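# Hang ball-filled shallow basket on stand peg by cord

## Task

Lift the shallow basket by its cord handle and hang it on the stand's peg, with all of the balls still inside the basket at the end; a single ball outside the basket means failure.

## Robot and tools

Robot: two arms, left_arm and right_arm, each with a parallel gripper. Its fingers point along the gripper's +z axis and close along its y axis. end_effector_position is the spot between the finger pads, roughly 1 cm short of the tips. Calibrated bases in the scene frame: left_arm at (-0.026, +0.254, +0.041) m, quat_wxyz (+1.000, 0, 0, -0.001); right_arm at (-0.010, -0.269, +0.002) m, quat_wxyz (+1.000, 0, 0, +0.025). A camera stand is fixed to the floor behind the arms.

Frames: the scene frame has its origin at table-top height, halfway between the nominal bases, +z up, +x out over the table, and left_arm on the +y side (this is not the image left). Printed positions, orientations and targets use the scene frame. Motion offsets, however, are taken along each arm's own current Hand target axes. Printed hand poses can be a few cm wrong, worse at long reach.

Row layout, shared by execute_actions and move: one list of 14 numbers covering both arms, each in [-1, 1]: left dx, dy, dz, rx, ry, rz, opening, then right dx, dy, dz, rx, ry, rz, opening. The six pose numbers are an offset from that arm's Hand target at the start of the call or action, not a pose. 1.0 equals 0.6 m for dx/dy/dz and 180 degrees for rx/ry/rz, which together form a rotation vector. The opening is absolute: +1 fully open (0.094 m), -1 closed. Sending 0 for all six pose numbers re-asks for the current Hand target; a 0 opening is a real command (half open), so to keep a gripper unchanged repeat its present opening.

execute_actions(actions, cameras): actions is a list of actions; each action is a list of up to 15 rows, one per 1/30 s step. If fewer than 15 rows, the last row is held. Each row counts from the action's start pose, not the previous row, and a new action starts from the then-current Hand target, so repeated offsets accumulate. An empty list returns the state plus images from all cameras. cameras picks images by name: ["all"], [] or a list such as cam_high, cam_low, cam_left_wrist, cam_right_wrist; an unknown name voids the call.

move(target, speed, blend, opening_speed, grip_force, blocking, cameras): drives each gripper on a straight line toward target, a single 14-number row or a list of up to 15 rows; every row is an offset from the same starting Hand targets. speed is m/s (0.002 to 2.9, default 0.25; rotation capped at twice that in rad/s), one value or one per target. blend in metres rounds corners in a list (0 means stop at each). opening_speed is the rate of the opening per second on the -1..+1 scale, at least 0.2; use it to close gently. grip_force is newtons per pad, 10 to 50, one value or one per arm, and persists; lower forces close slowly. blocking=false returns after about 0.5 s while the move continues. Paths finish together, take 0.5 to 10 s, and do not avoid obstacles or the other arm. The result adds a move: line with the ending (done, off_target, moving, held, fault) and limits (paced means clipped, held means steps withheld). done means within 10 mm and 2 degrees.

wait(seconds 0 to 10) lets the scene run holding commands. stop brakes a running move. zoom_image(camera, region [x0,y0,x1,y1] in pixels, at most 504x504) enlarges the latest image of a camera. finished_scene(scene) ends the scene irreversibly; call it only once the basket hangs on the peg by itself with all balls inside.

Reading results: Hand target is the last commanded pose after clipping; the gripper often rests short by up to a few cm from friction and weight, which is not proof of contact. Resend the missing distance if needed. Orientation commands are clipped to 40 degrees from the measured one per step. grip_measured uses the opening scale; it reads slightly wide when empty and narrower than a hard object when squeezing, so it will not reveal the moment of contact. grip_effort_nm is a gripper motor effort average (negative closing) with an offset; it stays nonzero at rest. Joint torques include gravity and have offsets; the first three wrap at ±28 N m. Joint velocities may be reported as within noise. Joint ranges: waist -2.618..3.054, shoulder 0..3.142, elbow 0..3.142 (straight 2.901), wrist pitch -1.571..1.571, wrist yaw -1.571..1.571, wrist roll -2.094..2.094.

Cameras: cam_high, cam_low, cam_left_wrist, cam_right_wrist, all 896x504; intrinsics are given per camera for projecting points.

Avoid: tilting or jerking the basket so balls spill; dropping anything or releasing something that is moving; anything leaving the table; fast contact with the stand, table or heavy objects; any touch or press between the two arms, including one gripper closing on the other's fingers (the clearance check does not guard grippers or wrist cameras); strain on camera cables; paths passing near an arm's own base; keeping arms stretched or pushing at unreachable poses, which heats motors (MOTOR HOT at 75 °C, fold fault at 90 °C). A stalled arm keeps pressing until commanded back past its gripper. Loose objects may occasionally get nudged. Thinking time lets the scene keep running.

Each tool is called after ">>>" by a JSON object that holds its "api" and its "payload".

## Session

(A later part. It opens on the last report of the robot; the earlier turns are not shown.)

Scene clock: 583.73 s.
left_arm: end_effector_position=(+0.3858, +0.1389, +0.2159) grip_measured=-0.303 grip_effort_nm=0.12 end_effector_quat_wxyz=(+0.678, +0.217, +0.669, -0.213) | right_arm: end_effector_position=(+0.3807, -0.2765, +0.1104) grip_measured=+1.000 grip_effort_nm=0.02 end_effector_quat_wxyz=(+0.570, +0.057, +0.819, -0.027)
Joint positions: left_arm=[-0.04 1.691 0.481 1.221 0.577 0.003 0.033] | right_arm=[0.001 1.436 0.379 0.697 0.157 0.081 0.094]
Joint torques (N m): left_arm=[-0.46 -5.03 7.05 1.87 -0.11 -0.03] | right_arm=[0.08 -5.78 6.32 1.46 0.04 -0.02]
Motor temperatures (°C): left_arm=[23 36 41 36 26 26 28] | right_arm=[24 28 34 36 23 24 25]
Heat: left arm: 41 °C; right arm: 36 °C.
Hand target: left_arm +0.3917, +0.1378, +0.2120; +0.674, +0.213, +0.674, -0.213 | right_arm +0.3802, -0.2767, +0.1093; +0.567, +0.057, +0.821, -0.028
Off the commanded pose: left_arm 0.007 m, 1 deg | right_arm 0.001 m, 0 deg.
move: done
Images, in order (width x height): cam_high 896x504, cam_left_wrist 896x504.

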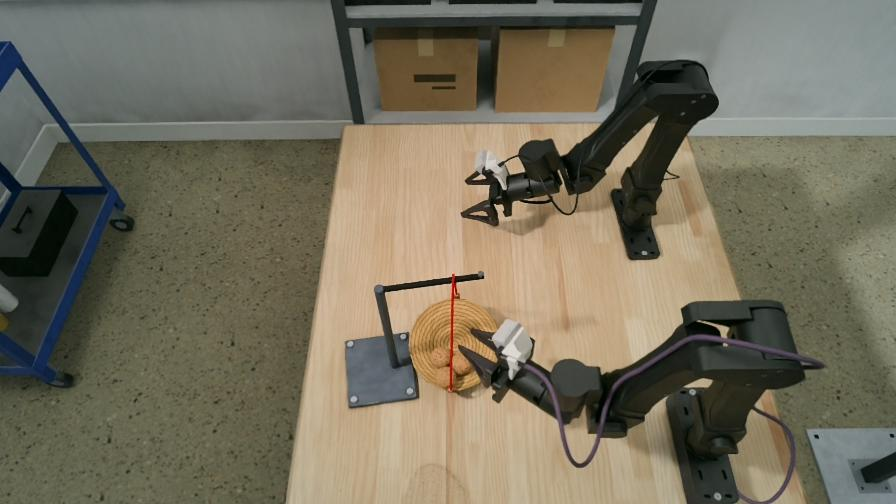

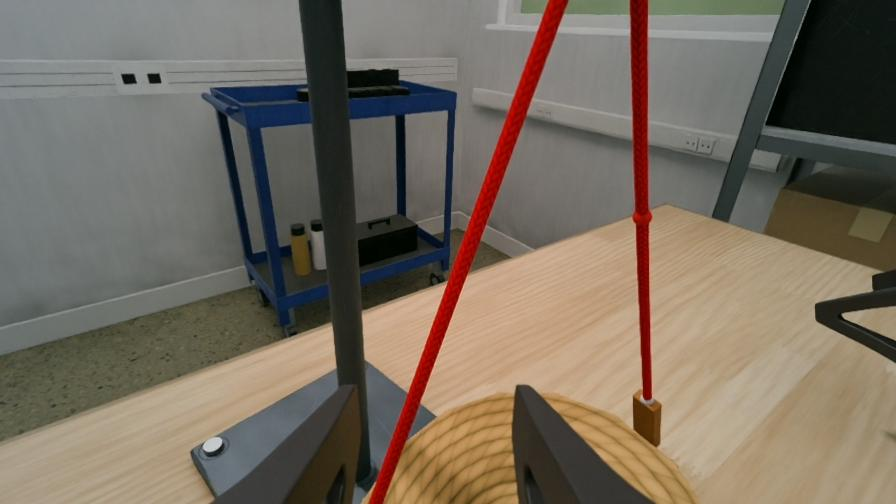

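>>> {"api": "move", "payload": {"target": [0,0.003,0.053,0,0,0,-0.3,0,0,0,0,0,0,1], "speed": 0.05, "cameras": ["cam_left_wrist","cam_high","cam_low"]}}

Scene clock: 597.17 s.
left_arm: end_effector_position=(+0.4124, +0.1228, +0.2209) grip_measured=-0.303 grip_effort_nm=0.12 end_effector_quat_wxyz=(+0.684, +0.218, +0.663, -0.212) | right_arm: end_effector_position=(+0.3807, -0.2765, +0.1104) grip_measured=+1.000 grip_effort_nm=0.02 end_effector_quat_wxyz=(+0.570, +0.057, +0.819, -0.027)
Joint positions: left_arm=[-0.091 1.773 0.593 1.21 0.525 0.003 0.033] | right_arm=[0.001 1.436 0.379 0.697 0.157 0.081 0.094]
Joint torques (N m): left_arm=[-0.47 -5.83 7.31 1.71 -0.08 -0.03] | right_arm=[0.09 -5.76 6.3 1.48 0.04 -0.01]
Heat: left arm: 41 °C; right arm: 36 °C.
Hand target: left_arm +0.4188, +0.1211, +0.2119; +0.674, +0.213, +0.675, -0.213 | right_arm +0.3802, -0.2767, +0.1093; +0.567, +0.057, +0.821, -0.028
Off the commanded pose: left_arm 0.011 m, 2 deg | right_arm 0.001 m, 0 deg.
move: off_target (left_arm)
Images, in order (width x height): cam_high 896x504, cam_low 896x504, cam_left_wrist 896x504.

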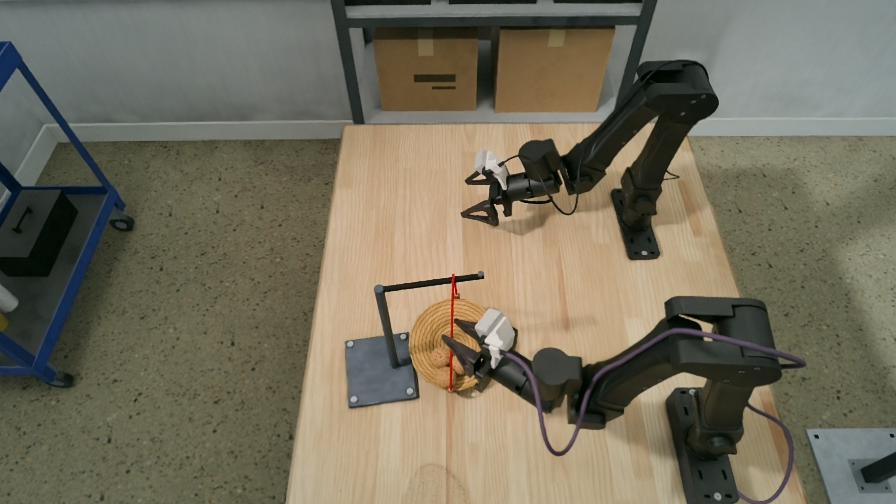

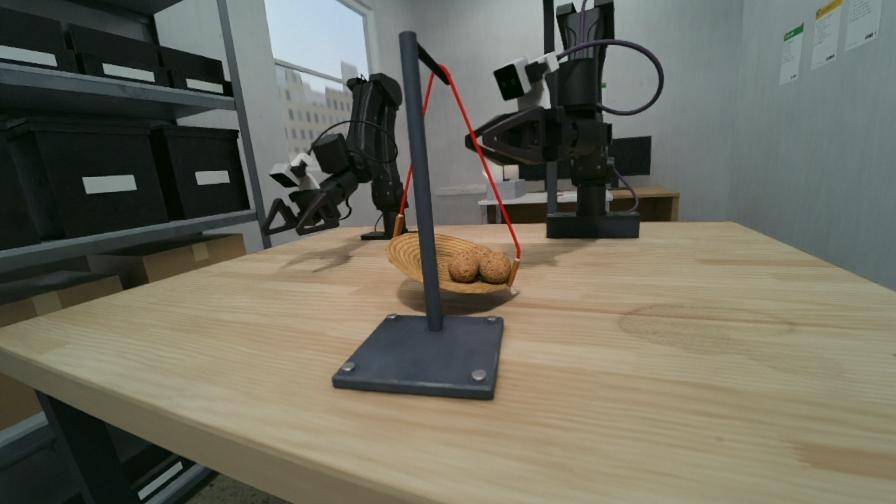

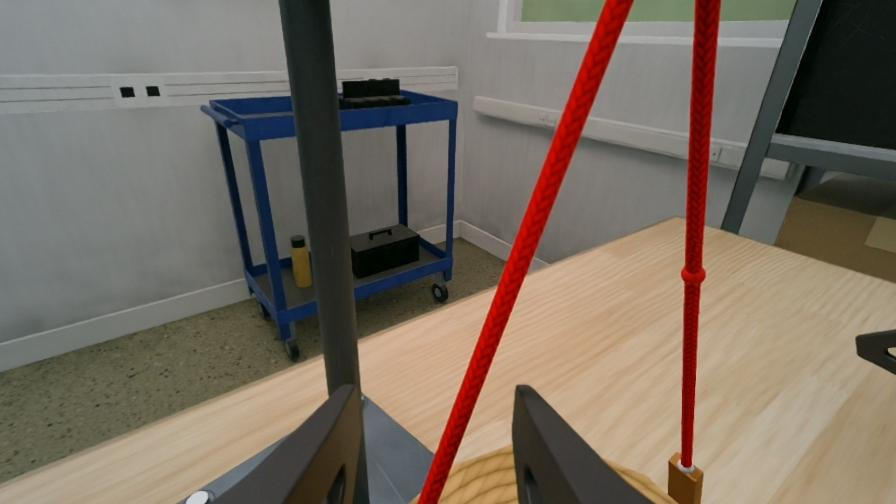

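>>> {"api": "move", "payload": {"target": [[0,-0.003,0.010,0,0,0,-0.3,0,0,0,0,0,0,1],[0,-0.003,0.010,0,0,0,-1,0,0,0,0,0,0,1]], "speed": 0.03, "opening_speed": 0.5, "cameras": ["cam_left_wrist","cam_high","cam_low"]}}

Scene clock: 607.70 s.
left_arm: end_effector_position=(+0.4162, +0.1183, +0.2207) grip_measured=-0.948 grip_effort_nm=-1.00 end_effector_quat_wxyz=(+0.684, +0.218, +0.664, -0.212) | right_arm: end_effector_position=(+0.3807, -0.2765, +0.1104) grip_measured=+1.000 grip_effort_nm=0.02 end_effector_quat_wxyz=(+0.570, +0.057, +0.819, -0.027)
Joint positions: left_arm=[-0.106 1.786 0.61 1.203 0.51 0.003 0.002] | right_arm=[0.001 1.436 0.379 0.697 0.157 0.081 0.094]
Joint torques (N m): left_arm=[-0.53 -5.97 7.42 1.71 -0.08 -0.03] | right_arm=[0.09 -5.78 6.31 1.47 0.04 -0.02]
Heat: left arm: 41 °C; right arm: 36 °C.
Hand target: left_arm +0.4227, +0.1161, +0.2120; +0.674, +0.213, +0.674, -0.213 | right_arm +0.3802, -0.2767, +0.1093; +0.567, +0.057, +0.821, -0.028
Off the commanded pose: left_arm 0.011 m, 2 deg | right_arm 0.001 m, 0 deg.
move: off_target (left_arm); target 2's new opening was sent with left_arm's hand 0.011 m and 2 deg from that target
Images, in order (width x height): cam_high 896x504, cam_low 896x504, cam_left_wrist 896x504.

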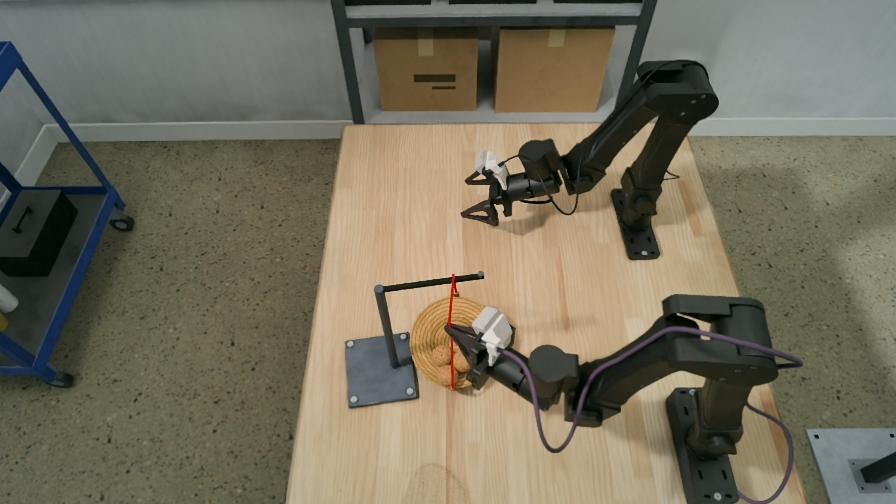

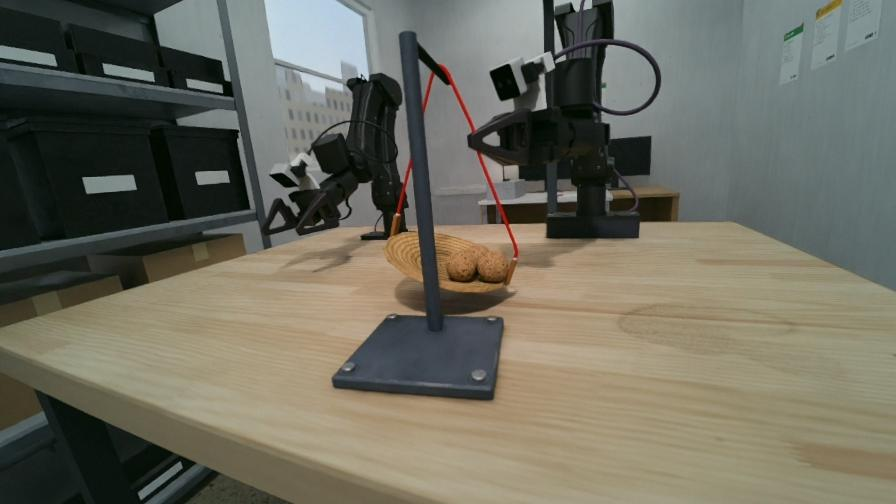

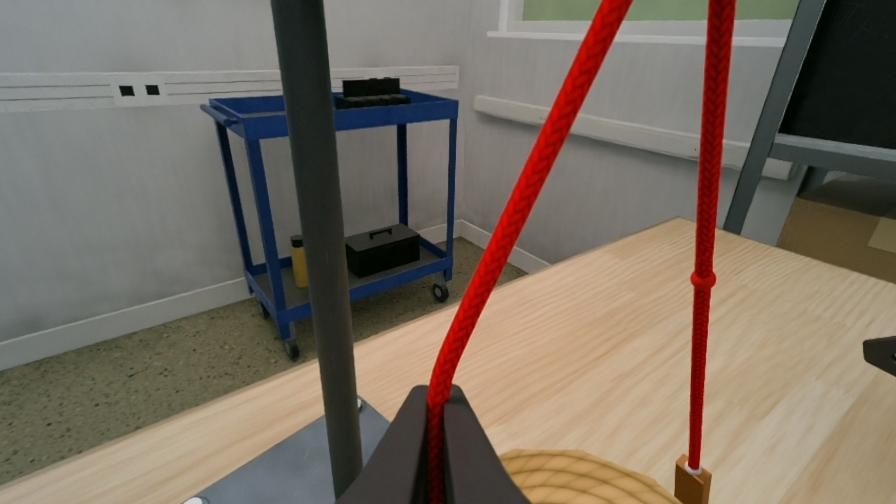

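>>> {"api": "move", "payload": {"target": [-0.047,0,0,0,0,0,-1,0,0,0,0,0,0,1], "speed": 0.02, "cameras": ["cam_left_wrist","cam_high","cam_low"]}}

>>> {"api": "zoom_image", "payload": {"camera": "cam_low", "region": [370, 20, 570, 310]}}

>>> {"api": "zoom_image", "payload": {"camera": "cam_high", "region": [390, 250, 540, 400]}}

Scene clock: 618.37 s.
left_arm: end_effector_position=(+0.4201, +0.1180, +0.2224) grip_measured=-0.950 grip_effort_nm=-1.06 end_effector_quat_wxyz=(+0.663, +0.213, +0.685, -0.216) | right_arm: end_effector_position=(+0.3807, -0.2765, +0.1104) grip_measured=+1.000 grip_effort_nm=0.02 end_effector_quat_wxyz=(+0.570, +0.057, +0.819, -0.027)
Joint positions: left_arm=[-0.106 1.738 0.645 1.061 0.508 0.003 0.002] | right_arm=[0.001 1.436 0.379 0.697 0.157 0.081 0.094]
Joint torques (N m): left_arm=[-0.53 -11.34 8.03 1.74 -0.05 -0.04] | right_arm=[0.05 -5.75 6.32 1.46 0.05 -0.02]
Heat: left arm: 42 °C; right arm: 36 °C.
Hand target: left_arm +0.4227, +0.1160, +0.2402; +0.674, +0.213, +0.674, -0.213 | right_arm +0.3802, -0.2767, +0.1093; +0.567, +0.057, +0.821, -0.028
Off the commanded pose: left_arm 0.018 m, 2 deg | right_arm 0.001 m, 0 deg.
move: off_target (left_arm)
Images, in order (width x height): cam_high 896x504, cam_low 896x504, cam_left_wrist 896x504.

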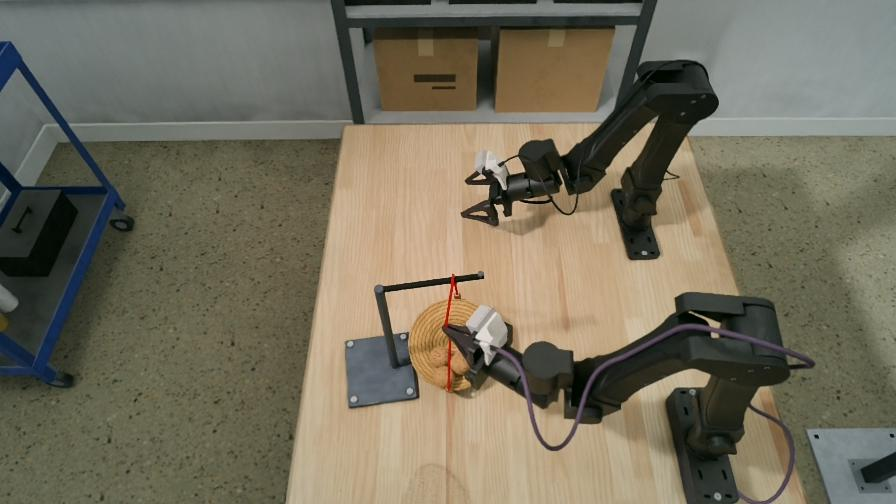

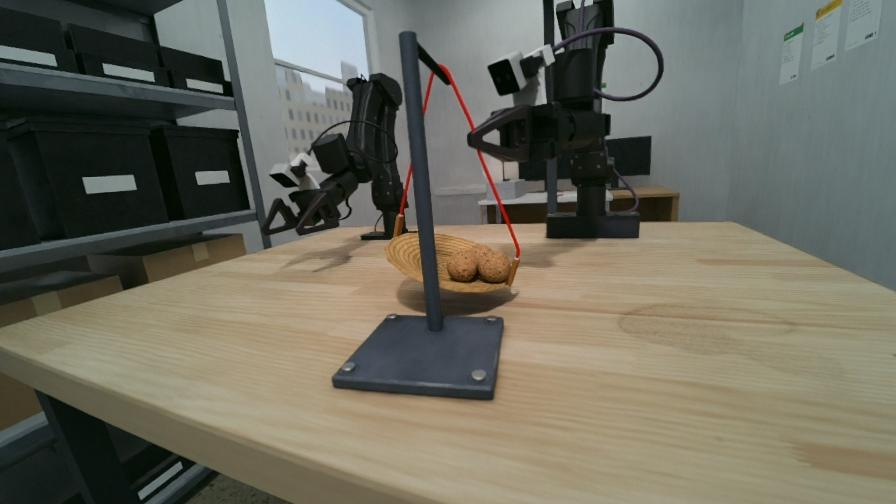

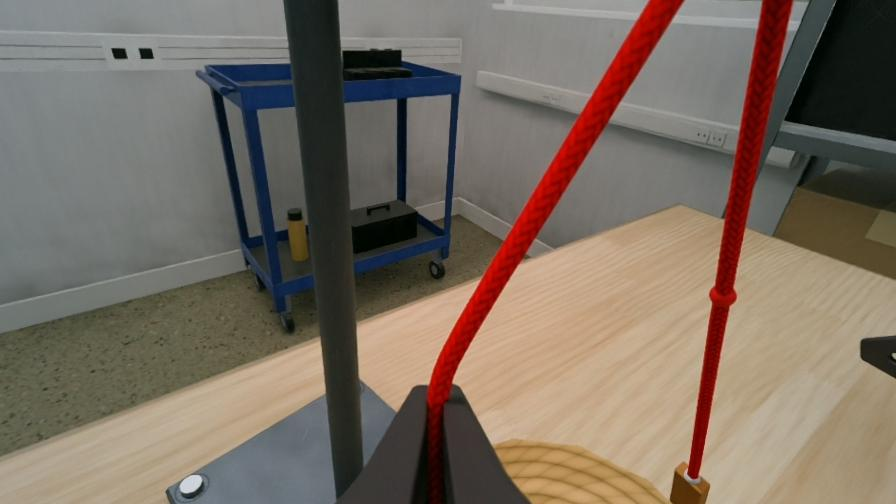

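Scaled by 1.738 from the camera's 896x504 image, which has a finer 1280x720 frame.

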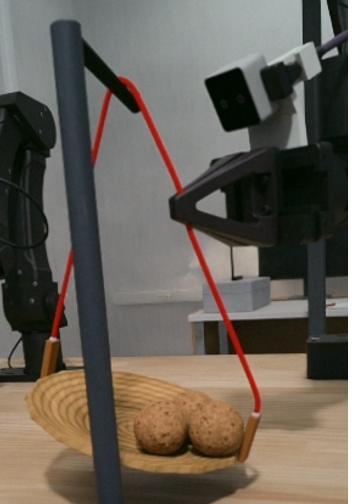

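Scaled by 3.360 from the camera's 896x504 image, which has a finer 1280x720 frame.

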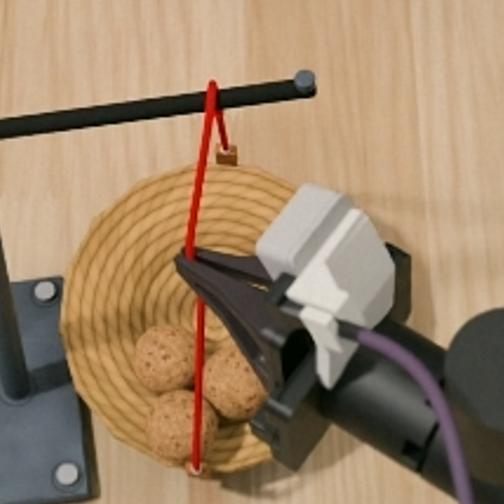

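>>> {"api": "move", "payload": {"target": [-0.042,0,0,0,0,0,-1,0,0,0,0,0,0,1], "speed": 0.02, "cameras": ["cam_low"]}}

>>> {"api": "zoom_image", "payload": {"camera": "cam_low", "region": [370, 20, 570, 310]}}

Scene clock: 625.97 s.
left_arm: end_effector_position=(+0.4210, +0.1181, +0.2455) grip_measured=-0.950 grip_effort_nm=-1.06 end_effector_quat_wxyz=(+0.661, +0.212, +0.686, -0.216) | right_arm: end_effector_position=(+0.3807, -0.2765, +0.1104) grip_measured=+1.000 grip_effort_nm=0.02 end_effector_quat_wxyz=(+0.570, +0.057, +0.819, -0.027)
Joint positions: left_arm=[-0.106 1.658 0.686 0.935 0.508 0.003 0.002] | right_arm=[0.001 1.436 0.379 0.697 0.157 0.081 0.094]
Joint torques (N m): left_arm=[-0.57 -11.06 8.8 1.79 -0.05 -0.03] | right_arm=[0.06 -5.76 6.34 1.48 0.05 -0.02]
Heat: left arm: 42 °C; right arm: 36 °C.
Hand target: left_arm +0.4227, +0.1161, +0.2653; +0.674, +0.213, +0.675, -0.213 | right_arm +0.3802, -0.2767, +0.1093; +0.567, +0.057, +0.821, -0.028
Off the commanded pose: left_arm 0.020 m, 2 deg | right_arm 0.001 m, 0 deg.
move: off_target (left_arm)
Images, in order (width x height): cam_low 896x504.

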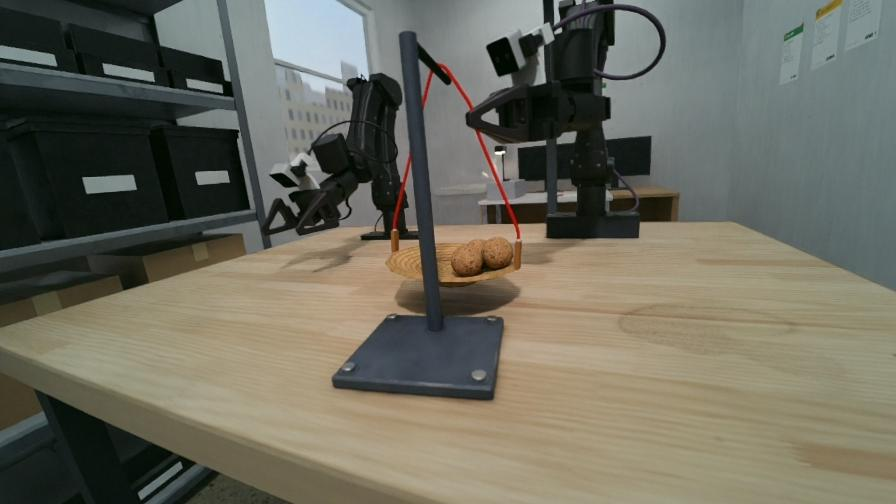

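Scaled by 1.738 from the camera's 896x504 image, which has a finer 1280x720 frame.

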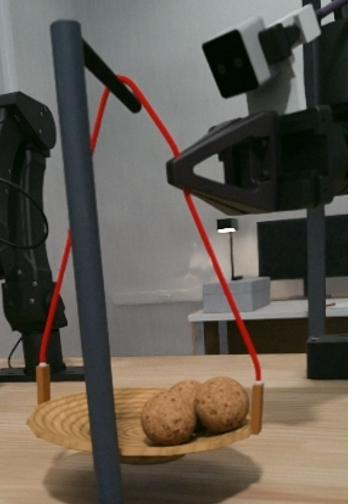

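>>> {"api": "move", "payload": {"target": [-0.025,0,0,0,0,0,-1,0,0,0,0,0,0,1], "speed": 0.02, "cameras": ["cam_low","cam_left_wrist"]}}

>>> {"api": "zoom_image", "payload": {"camera": "cam_low", "region": [370, 20, 570, 310]}}

Scene clock: 634.13 s.
left_arm: end_effector_position=(+0.4216, +0.1180, +0.2592) grip_measured=-0.950 grip_effort_nm=-1.06 end_effector_quat_wxyz=(+0.660, +0.212, +0.687, -0.216) | right_arm: end_effector_position=(+0.3807, -0.2765, +0.1104) grip_measured=+1.000 grip_effort_nm=0.02 end_effector_quat_wxyz=(+0.570, +0.057, +0.819, -0.027)
Joint positions: left_arm=[-0.106 1.617 0.716 0.861 0.508 0.003 0.002] | right_arm=[0.001 1.436 0.379 0.697 0.157 0.081 0.094]
Joint torques (N m): left_arm=[-0.53 -10.96 9.2 1.8 -0.04 -0.03] | right_arm=[0.06 -5.75 6.34 1.47 0.04 -0.01]
Heat: left arm: 43 °C; right arm: 36 °C.
Hand target: left_arm +0.4228, +0.1161, +0.2805; +0.674, +0.213, +0.674, -0.213 | right_arm +0.3802, -0.2767, +0.1093; +0.567, +0.057, +0.821, -0.028
Off the commanded pose: left_arm 0.021 m, 2 deg | right_arm 0.001 m, 0 deg.
move: off_target (left_arm)
Images, in order (width x height): cam_low 896x504, cam_left_wrist 896x504.

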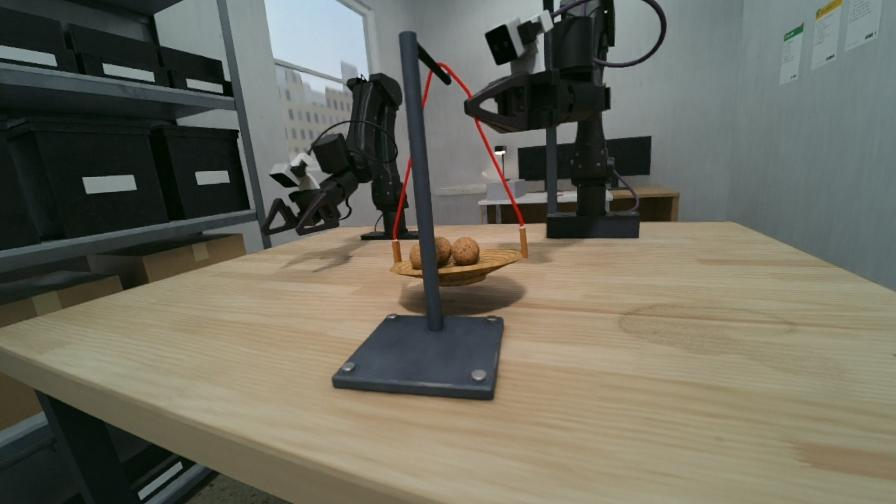

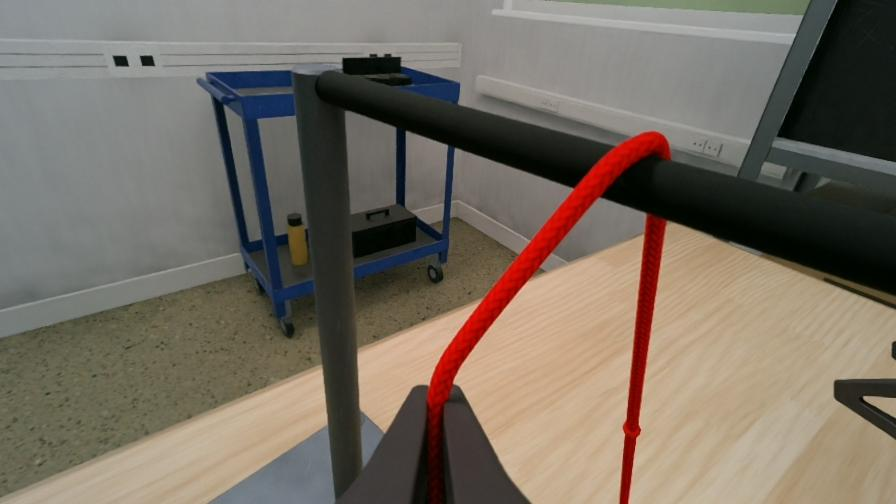

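Scaled by 1.738 from the camera's 896x504 image, which has a finer 1280x720 frame.

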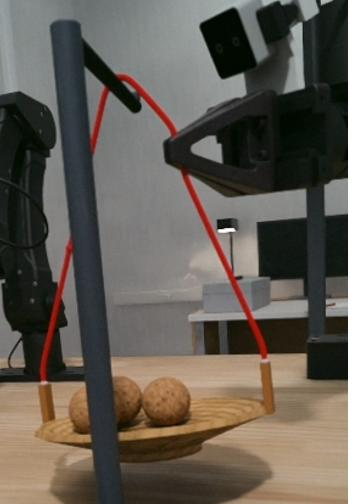

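>>> {"api": "move", "payload": {"target": [0.025,0,0,0,0,0,-1,0,0,0,0,0,0,1], "speed": 0.02, "cameras": ["cam_low","cam_left_wrist"]}}

>>> {"api": "zoom_image", "payload": {"camera": "cam_low", "region": [370, 20, 570, 310]}}

Scene clock: 644.37 s.
left_arm: end_effector_position=(+0.4218, +0.1180, +0.2659) grip_measured=-0.950 grip_effort_nm=-1.05 end_effector_quat_wxyz=(+0.671, +0.214, +0.677, -0.214) | right_arm: end_effector_position=(+0.3807, -0.2765, +0.1104) grip_measured=+1.000 grip_effort_nm=0.02 end_effector_quat_wxyz=(+0.570, +0.057, +0.819, -0.027)
Joint positions: left_arm=[-0.106 1.617 0.716 0.891 0.508 0.003 0.002] | right_arm=[0.001 1.436 0.379 0.697 0.157 0.081 0.094]
Joint torques (N m): left_arm=[-0.54 -6.84 6.69 2.24 -0.05 -0.02] | right_arm=[0.03 -5.78 6.3 1.47 0.04 -0.02]
Heat: left arm: 42 °C; right arm: 36 °C.
Hand target: left_arm +0.4228, +0.1161, +0.2654; +0.674, +0.213, +0.674, -0.213 | right_arm +0.3802, -0.2767, +0.1093; +0.567, +0.057, +0.821, -0.028
Off the commanded pose: left_arm 0.002 m, 1 deg | right_arm 0.001 m, 0 deg.
move: done
Images, in order (width x height): cam_low 896x504, cam_left_wrist 896x504.

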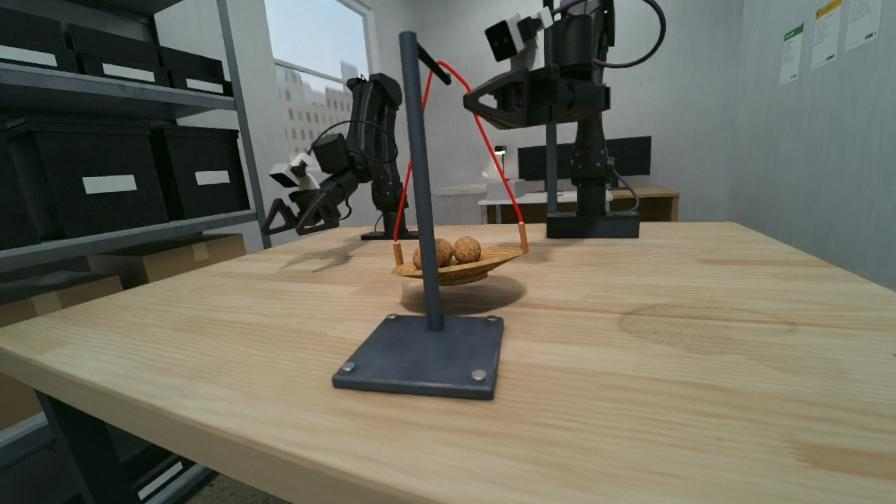

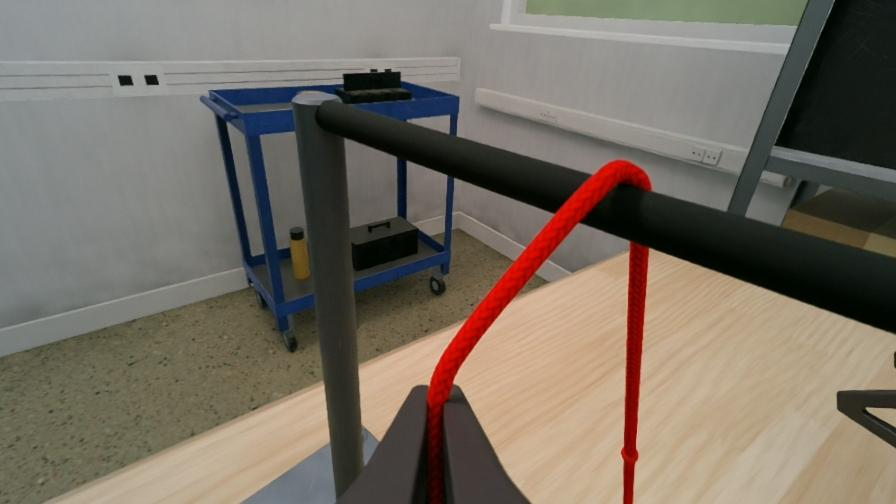

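Scaled by 1.738 from the camera's 896x504 image, which has a finer 1280x720 frame.

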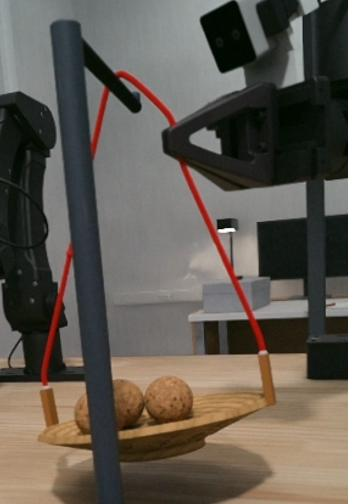

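>>> {"api": "move", "payload": {"target": [0.033,0,0,0,0,0,-1,0,0,0,0,0,0,1], "speed": 0.02, "cameras": ["cam_low","cam_left_wrist"]}}

>>> {"api": "zoom_image", "payload": {"camera": "cam_low", "region": [370, 20, 570, 310]}}

Scene clock: 652.77 s.
left_arm: end_effector_position=(+0.4223, +0.1159, +0.2632) grip_measured=-0.950 grip_effort_nm=-1.06 end_effector_quat_wxyz=(+0.686, +0.219, +0.660, -0.212) | right_arm: end_effector_position=(+0.3807, -0.2765, +0.1104) grip_measured=+1.000 grip_effort_nm=0.02 end_effector_quat_wxyz=(+0.570, +0.057, +0.819, -0.027)
Joint positions: left_arm=[-0.11 1.662 0.696 1.003 0.508 0.003 0.002] | right_arm=[0.001 1.436 0.379 0.697 0.157 0.081 0.094]
Joint torques (N m): left_arm=[-0.2 -5.65 5.08 2.04 -0.07 -0.02] | right_arm=[0.08 -5.72 6.35 1.47 0.05 -0.01]
Heat: left arm: 42 °C; right arm: 36 °C.
Hand target: left_arm +0.4227, +0.1161, +0.2456; +0.674, +0.213, +0.674, -0.213 | right_arm +0.3802, -0.2767, +0.1093; +0.567, +0.057, +0.821, -0.028
Off the commanded pose: left_arm 0.018 m, 2 deg | right_arm 0.001 m, 0 deg.
move: off_target (left_arm)
Images, in order (width x height): cam_low 896x504, cam_left_wrist 896x504.

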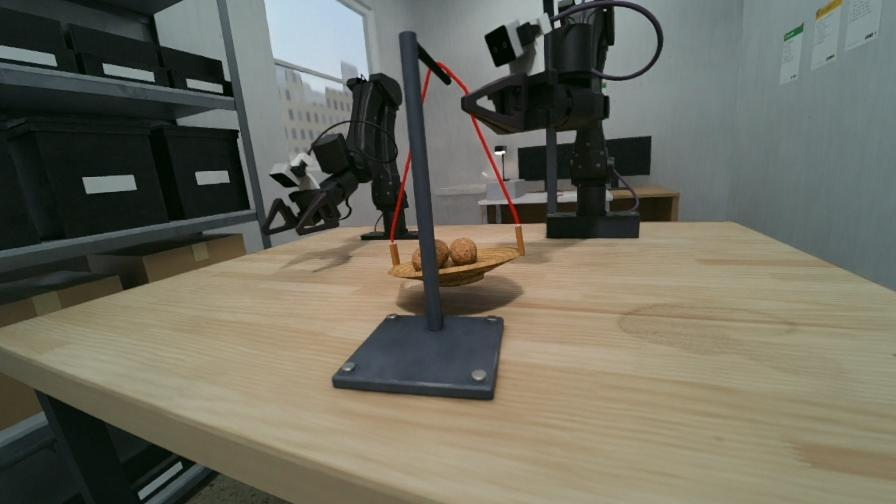

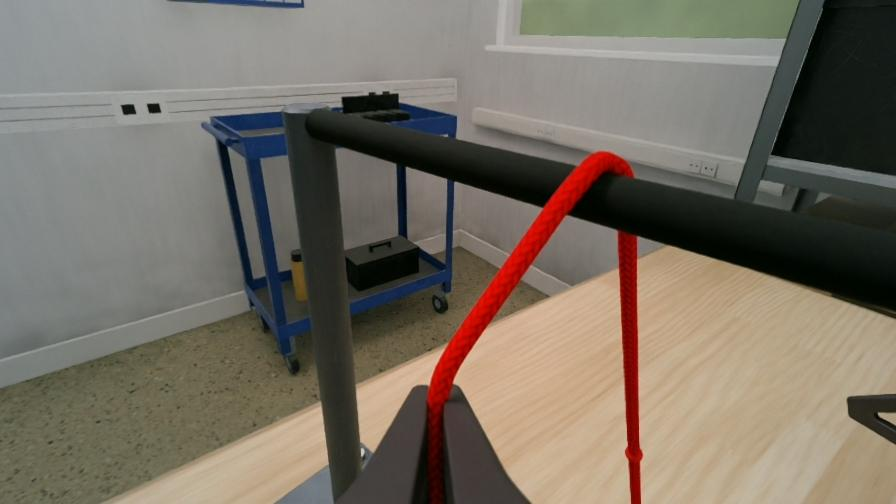

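Scaled by 1.738 from the camera's 896x504 image, which has a finer 1280x720 frame.

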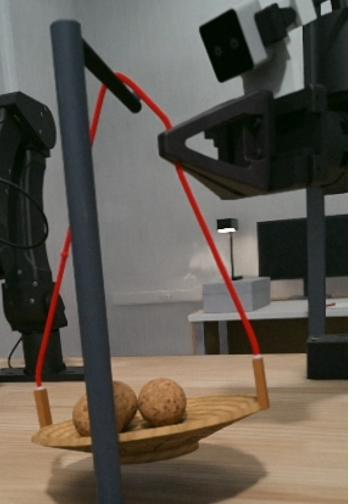

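>>> {"api": "move", "payload": {"target": [0.022,0,0,0,0,0,-1,0,0,0,0,0,0,1], "speed": 0.02, "cameras": ["cam_low","cam_left_wrist"]}}

>>> {"api": "zoom_image", "payload": {"camera": "cam_low", "region": [370, 20, 570, 310]}}

Scene clock: 658.40 s.
left_arm: end_effector_position=(+0.4226, +0.1158, +0.2509) grip_measured=-0.950 grip_effort_nm=-1.06 end_effector_quat_wxyz=(+0.687, +0.219, +0.659, -0.212) | right_arm: end_effector_position=(+0.3807, -0.2765, +0.1104) grip_measured=+1.000 grip_effort_nm=0.02 end_effector_quat_wxyz=(+0.570, +0.057, +0.819, -0.027)
Joint positions: left_arm=[-0.11 1.706 0.675 1.071 0.508 0.003 0.002] | right_arm=[0.001 1.436 0.379 0.697 0.157 0.081 0.094]
Joint torques (N m): left_arm=[-0.2 -5.75 4.79 2.05 -0.08 -0.02] | right_arm=[0.05 -5.76 6.32 1.46 0.02 -0.01]
Heat: left arm: 42 °C; right arm: 36 °C.
Hand target: left_arm +0.4227, +0.1161, +0.2324; +0.674, +0.213, +0.675, -0.213 | right_arm +0.3802, -0.2767, +0.1093; +0.567, +0.057, +0.821, -0.028
Off the commanded pose: left_arm 0.018 m, 2 deg | right_arm 0.001 m, 0 deg.
move: off_target (left_arm)
Images, in order (width x height): cam_low 896x504, cam_left_wrist 896x504.

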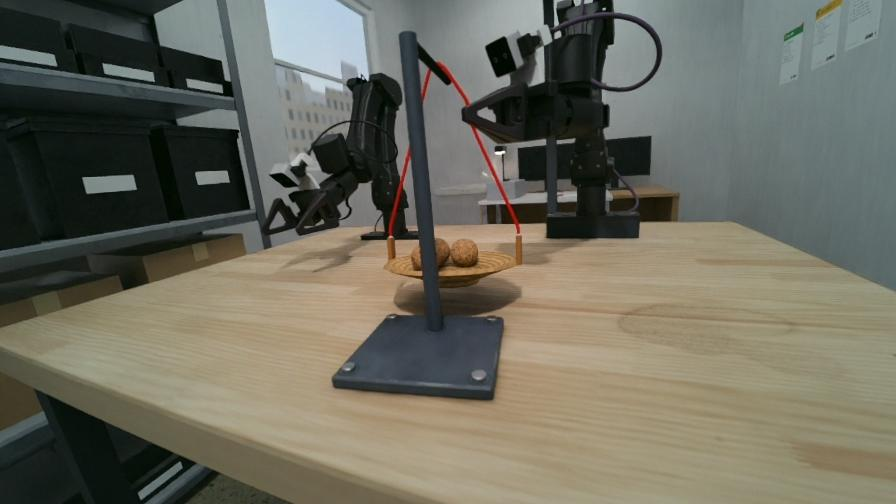

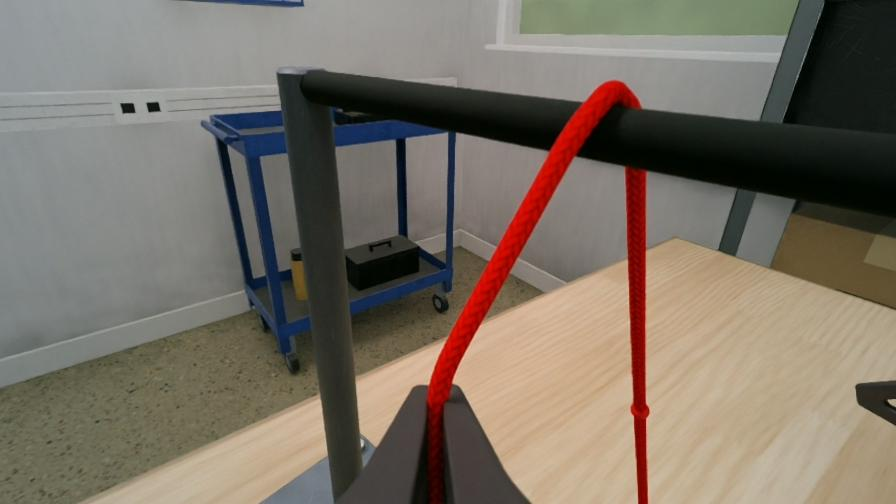

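Scaled by 1.738 from the camera's 896x504 image, which has a finer 1280x720 frame.

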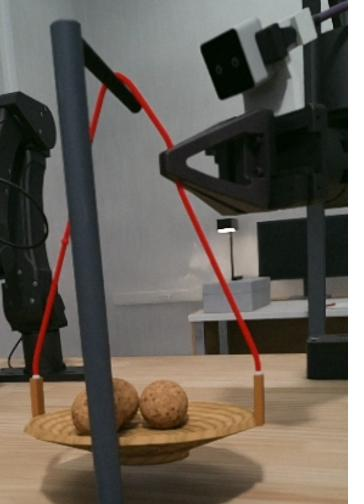

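>>> {"api": "move", "payload": {"target": [[-0.085,0,0,0,0,0,-1,0,0,0,0,0,0,1],[0,0,0,0,0,0,-1,0,0,0,0,0,0,1]], "speed": 0.025, "cameras": ["cam_low","cam_left_wrist"]}}

>>> {"api": "zoom_image", "payload": {"camera": "cam_low", "region": [370, 20, 570, 310]}}

Scene clock: 675.10 s.
left_arm: end_effector_position=(+0.4227, +0.1158, +0.2499) grip_measured=-0.950 grip_effort_nm=-1.06 end_effector_quat_wxyz=(+0.686, +0.219, +0.660, -0.212) | right_arm: end_effector_position=(+0.3807, -0.2765, +0.1104) grip_measured=+1.000 grip_effort_nm=0.02 end_effector_quat_wxyz=(+0.570, +0.057, +0.819, -0.027)
Joint positions: left_arm=[-0.11 1.707 0.675 1.069 0.508 0.003 0.002] | right_arm=[0.001 1.436 0.379 0.697 0.157 0.081 0.094]
Joint torques (N m): left_arm=[-0.2 -5.82 4.83 2.05 -0.08 -0.02] | right_arm=[0.08 -5.79 6.31 1.48 0.04 -0.01]
Heat: left arm: 41 °C; right arm: 36 °C.
Hand target: left_arm +0.4227, +0.1161, +0.2322; +0.674, +0.213, +0.675, -0.213 | right_arm +0.3802, -0.2767, +0.1093; +0.567, +0.057, +0.821, -0.028
Off the commanded pose: left_arm 0.018 m, 2 deg | right_arm 0.001 m, 0 deg.
move: off_target (left_arm)
Images, in order (width x height): cam_low 896x504, cam_left_wrist 896x504.

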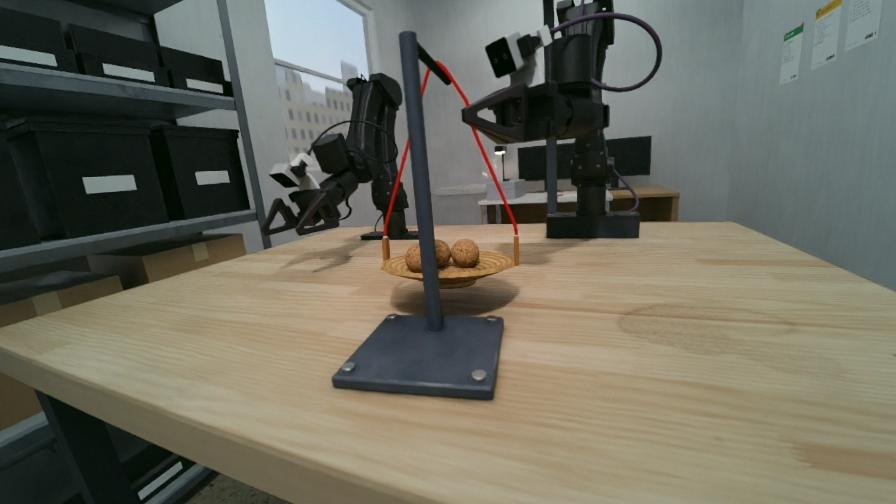

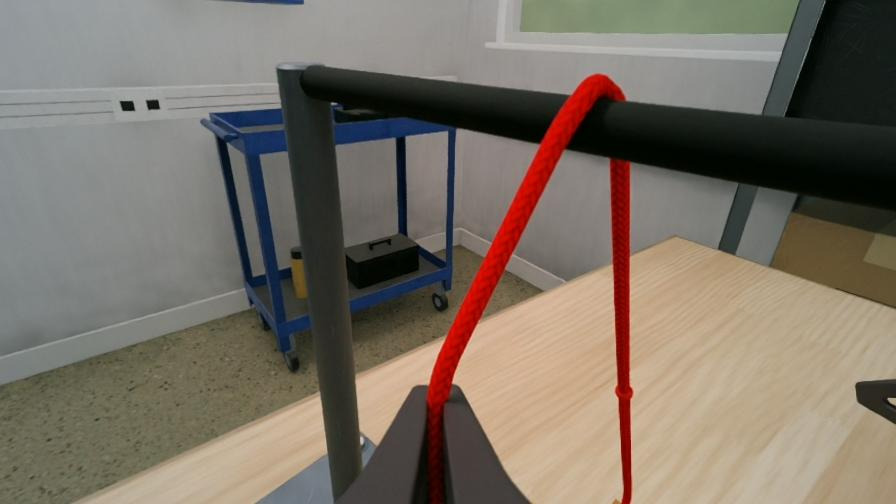

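Scaled by 1.738 from the camera's 896x504 image, which has a finer 1280x720 frame.

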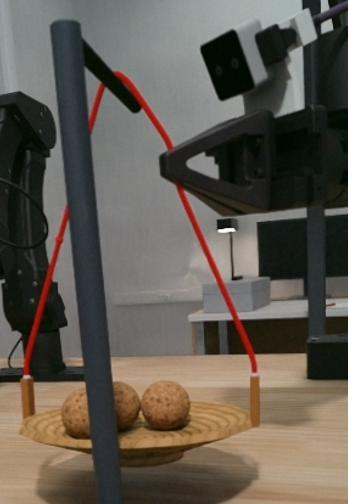

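>>> {"api": "move", "payload": {"target": [0.022,0,0,0,0,0,-1,0,0,0,0,0,0,1], "speed": 0.02, "cameras": ["cam_low","cam_left_wrist"]}}

>>> {"api": "zoom_image", "payload": {"camera": "cam_low", "region": [370, 20, 570, 310]}}

Scene clock: 680.47 s.
left_arm: end_effector_position=(+0.4231, +0.1158, +0.2381) grip_measured=-0.950 grip_effort_nm=-1.06 end_effector_quat_wxyz=(+0.688, +0.220, +0.658, -0.212) | right_arm: end_effector_position=(+0.3807, -0.2765, +0.1104) grip_measured=+1.000 grip_effort_nm=0.02 end_effector_quat_wxyz=(+0.570, +0.057, +0.819, -0.027)
Joint positions: left_arm=[-0.11 1.754 0.658 1.138 0.508 0.003 0.002] | right_arm=[0.001 1.436 0.379 0.697 0.157 0.081 0.094]
Joint torques (N m): left_arm=[-0.2 -5.96 4.49 1.99 -0.08 -0.02] | right_arm=[0.05 -5.76 6.3 1.47 0.03 -0.02]
Heat: left arm: 41 °C; right arm: 36 °C.
Hand target: left_arm +0.4227, +0.1161, +0.2193; +0.674, +0.213, +0.674, -0.213 | right_arm +0.3802, -0.2767, +0.1093; +0.567, +0.057, +0.821, -0.028
Off the commanded pose: left_arm 0.019 m, 3 deg | right_arm 0.001 m, 0 deg.
move: off_target (left_arm)
Images, in order (width x height): cam_low 896x504, cam_left_wrist 896x504.

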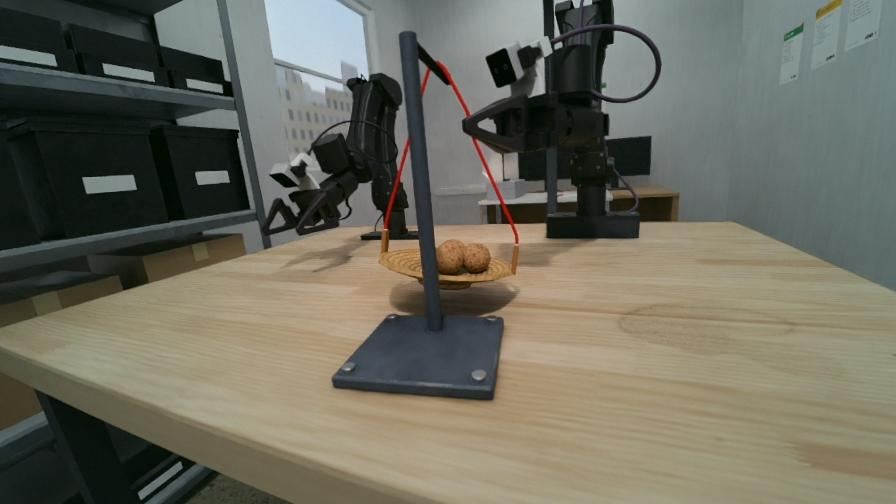

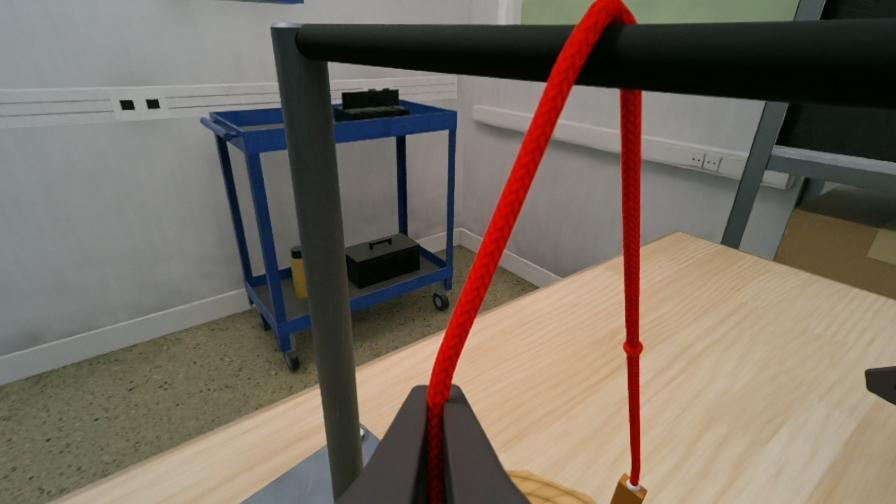

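Scaled by 1.738 from the camera's 896x504 image, which has a finer 1280x720 frame.

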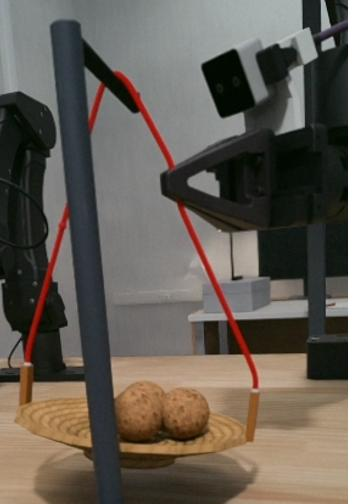

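>>> {"api": "move", "payload": {"target": [-0.125,0,0,0,0,0,-1,0,0,0,0,0,0,1], "speed": 0.03, "cameras": ["cam_low","cam_left_wrist"]}}

>>> {"api": "zoom_image", "payload": {"camera": "cam_low", "region": [370, 20, 570, 310]}}

Scene clock: 695.60 s.
left_arm: end_effector_position=(+0.4217, +0.1159, +0.2726) grip_measured=-0.950 grip_effort_nm=-1.05 end_effector_quat_wxyz=(+0.659, +0.214, +0.687, -0.218) | right_arm: end_effector_position=(+0.3807, -0.2765, +0.1104) grip_measured=+1.000 grip_effort_nm=0.02 end_effector_quat_wxyz=(+0.570, +0.057, +0.819, -0.027)
Joint positions: left_arm=[-0.11 1.583 0.747 0.795 0.508 0.003 0.002] | right_arm=[0.001 1.436 0.379 0.697 0.157 0.081 0.094]
Joint torques (N m): left_arm=[-0.2 -10.78 9.47 1.79 -0.05 -0.03] | right_arm=[0.09 -5.81 6.3 1.47 0.04 -0.02]
Heat: left arm: 41 °C; right arm: 36 °C.
Hand target: left_arm +0.4228, +0.1161, +0.2943; +0.674, +0.213, +0.674, -0.213 | right_arm +0.3802, -0.2767, +0.1093; +0.567, +0.057, +0.821, -0.028
Off the commanded pose: left_arm 0.022 m, 2 deg | right_arm 0.001 m, 0 deg.
move: off_target (left_arm)
Images, in order (width x height): cam_low 896x504, cam_left_wrist 896x504.

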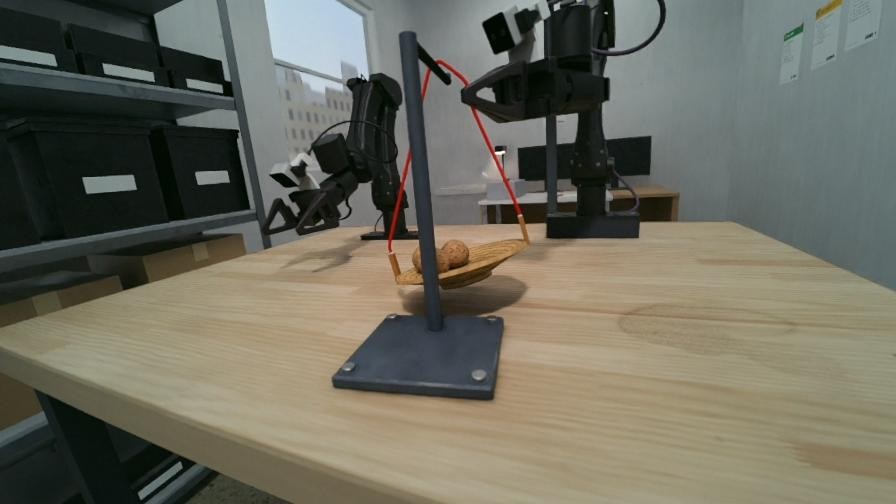

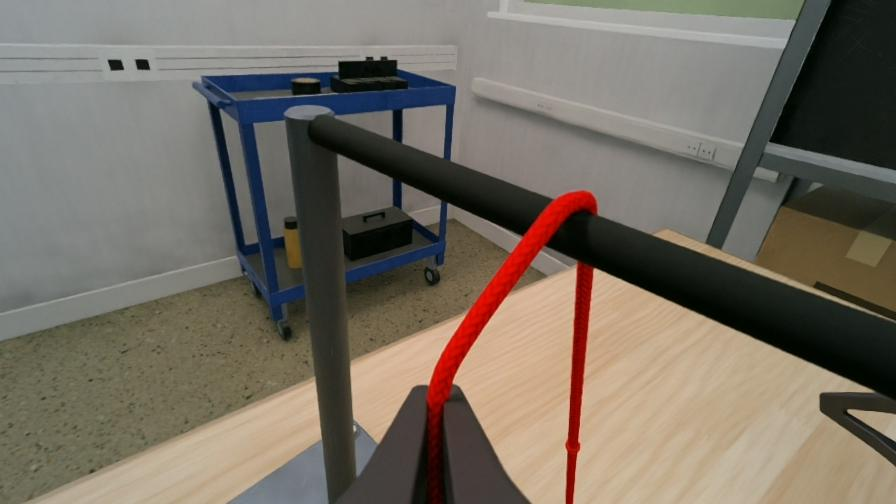

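Scaled by 1.738 from the camera's 896x504 image, which has a finer 1280x720 frame.

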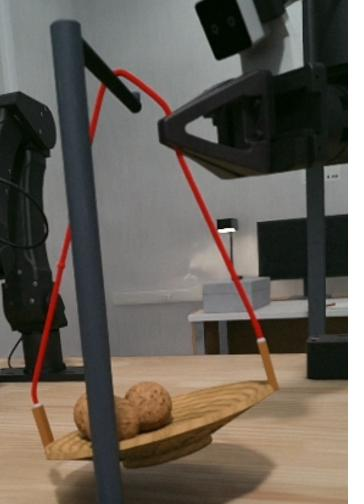

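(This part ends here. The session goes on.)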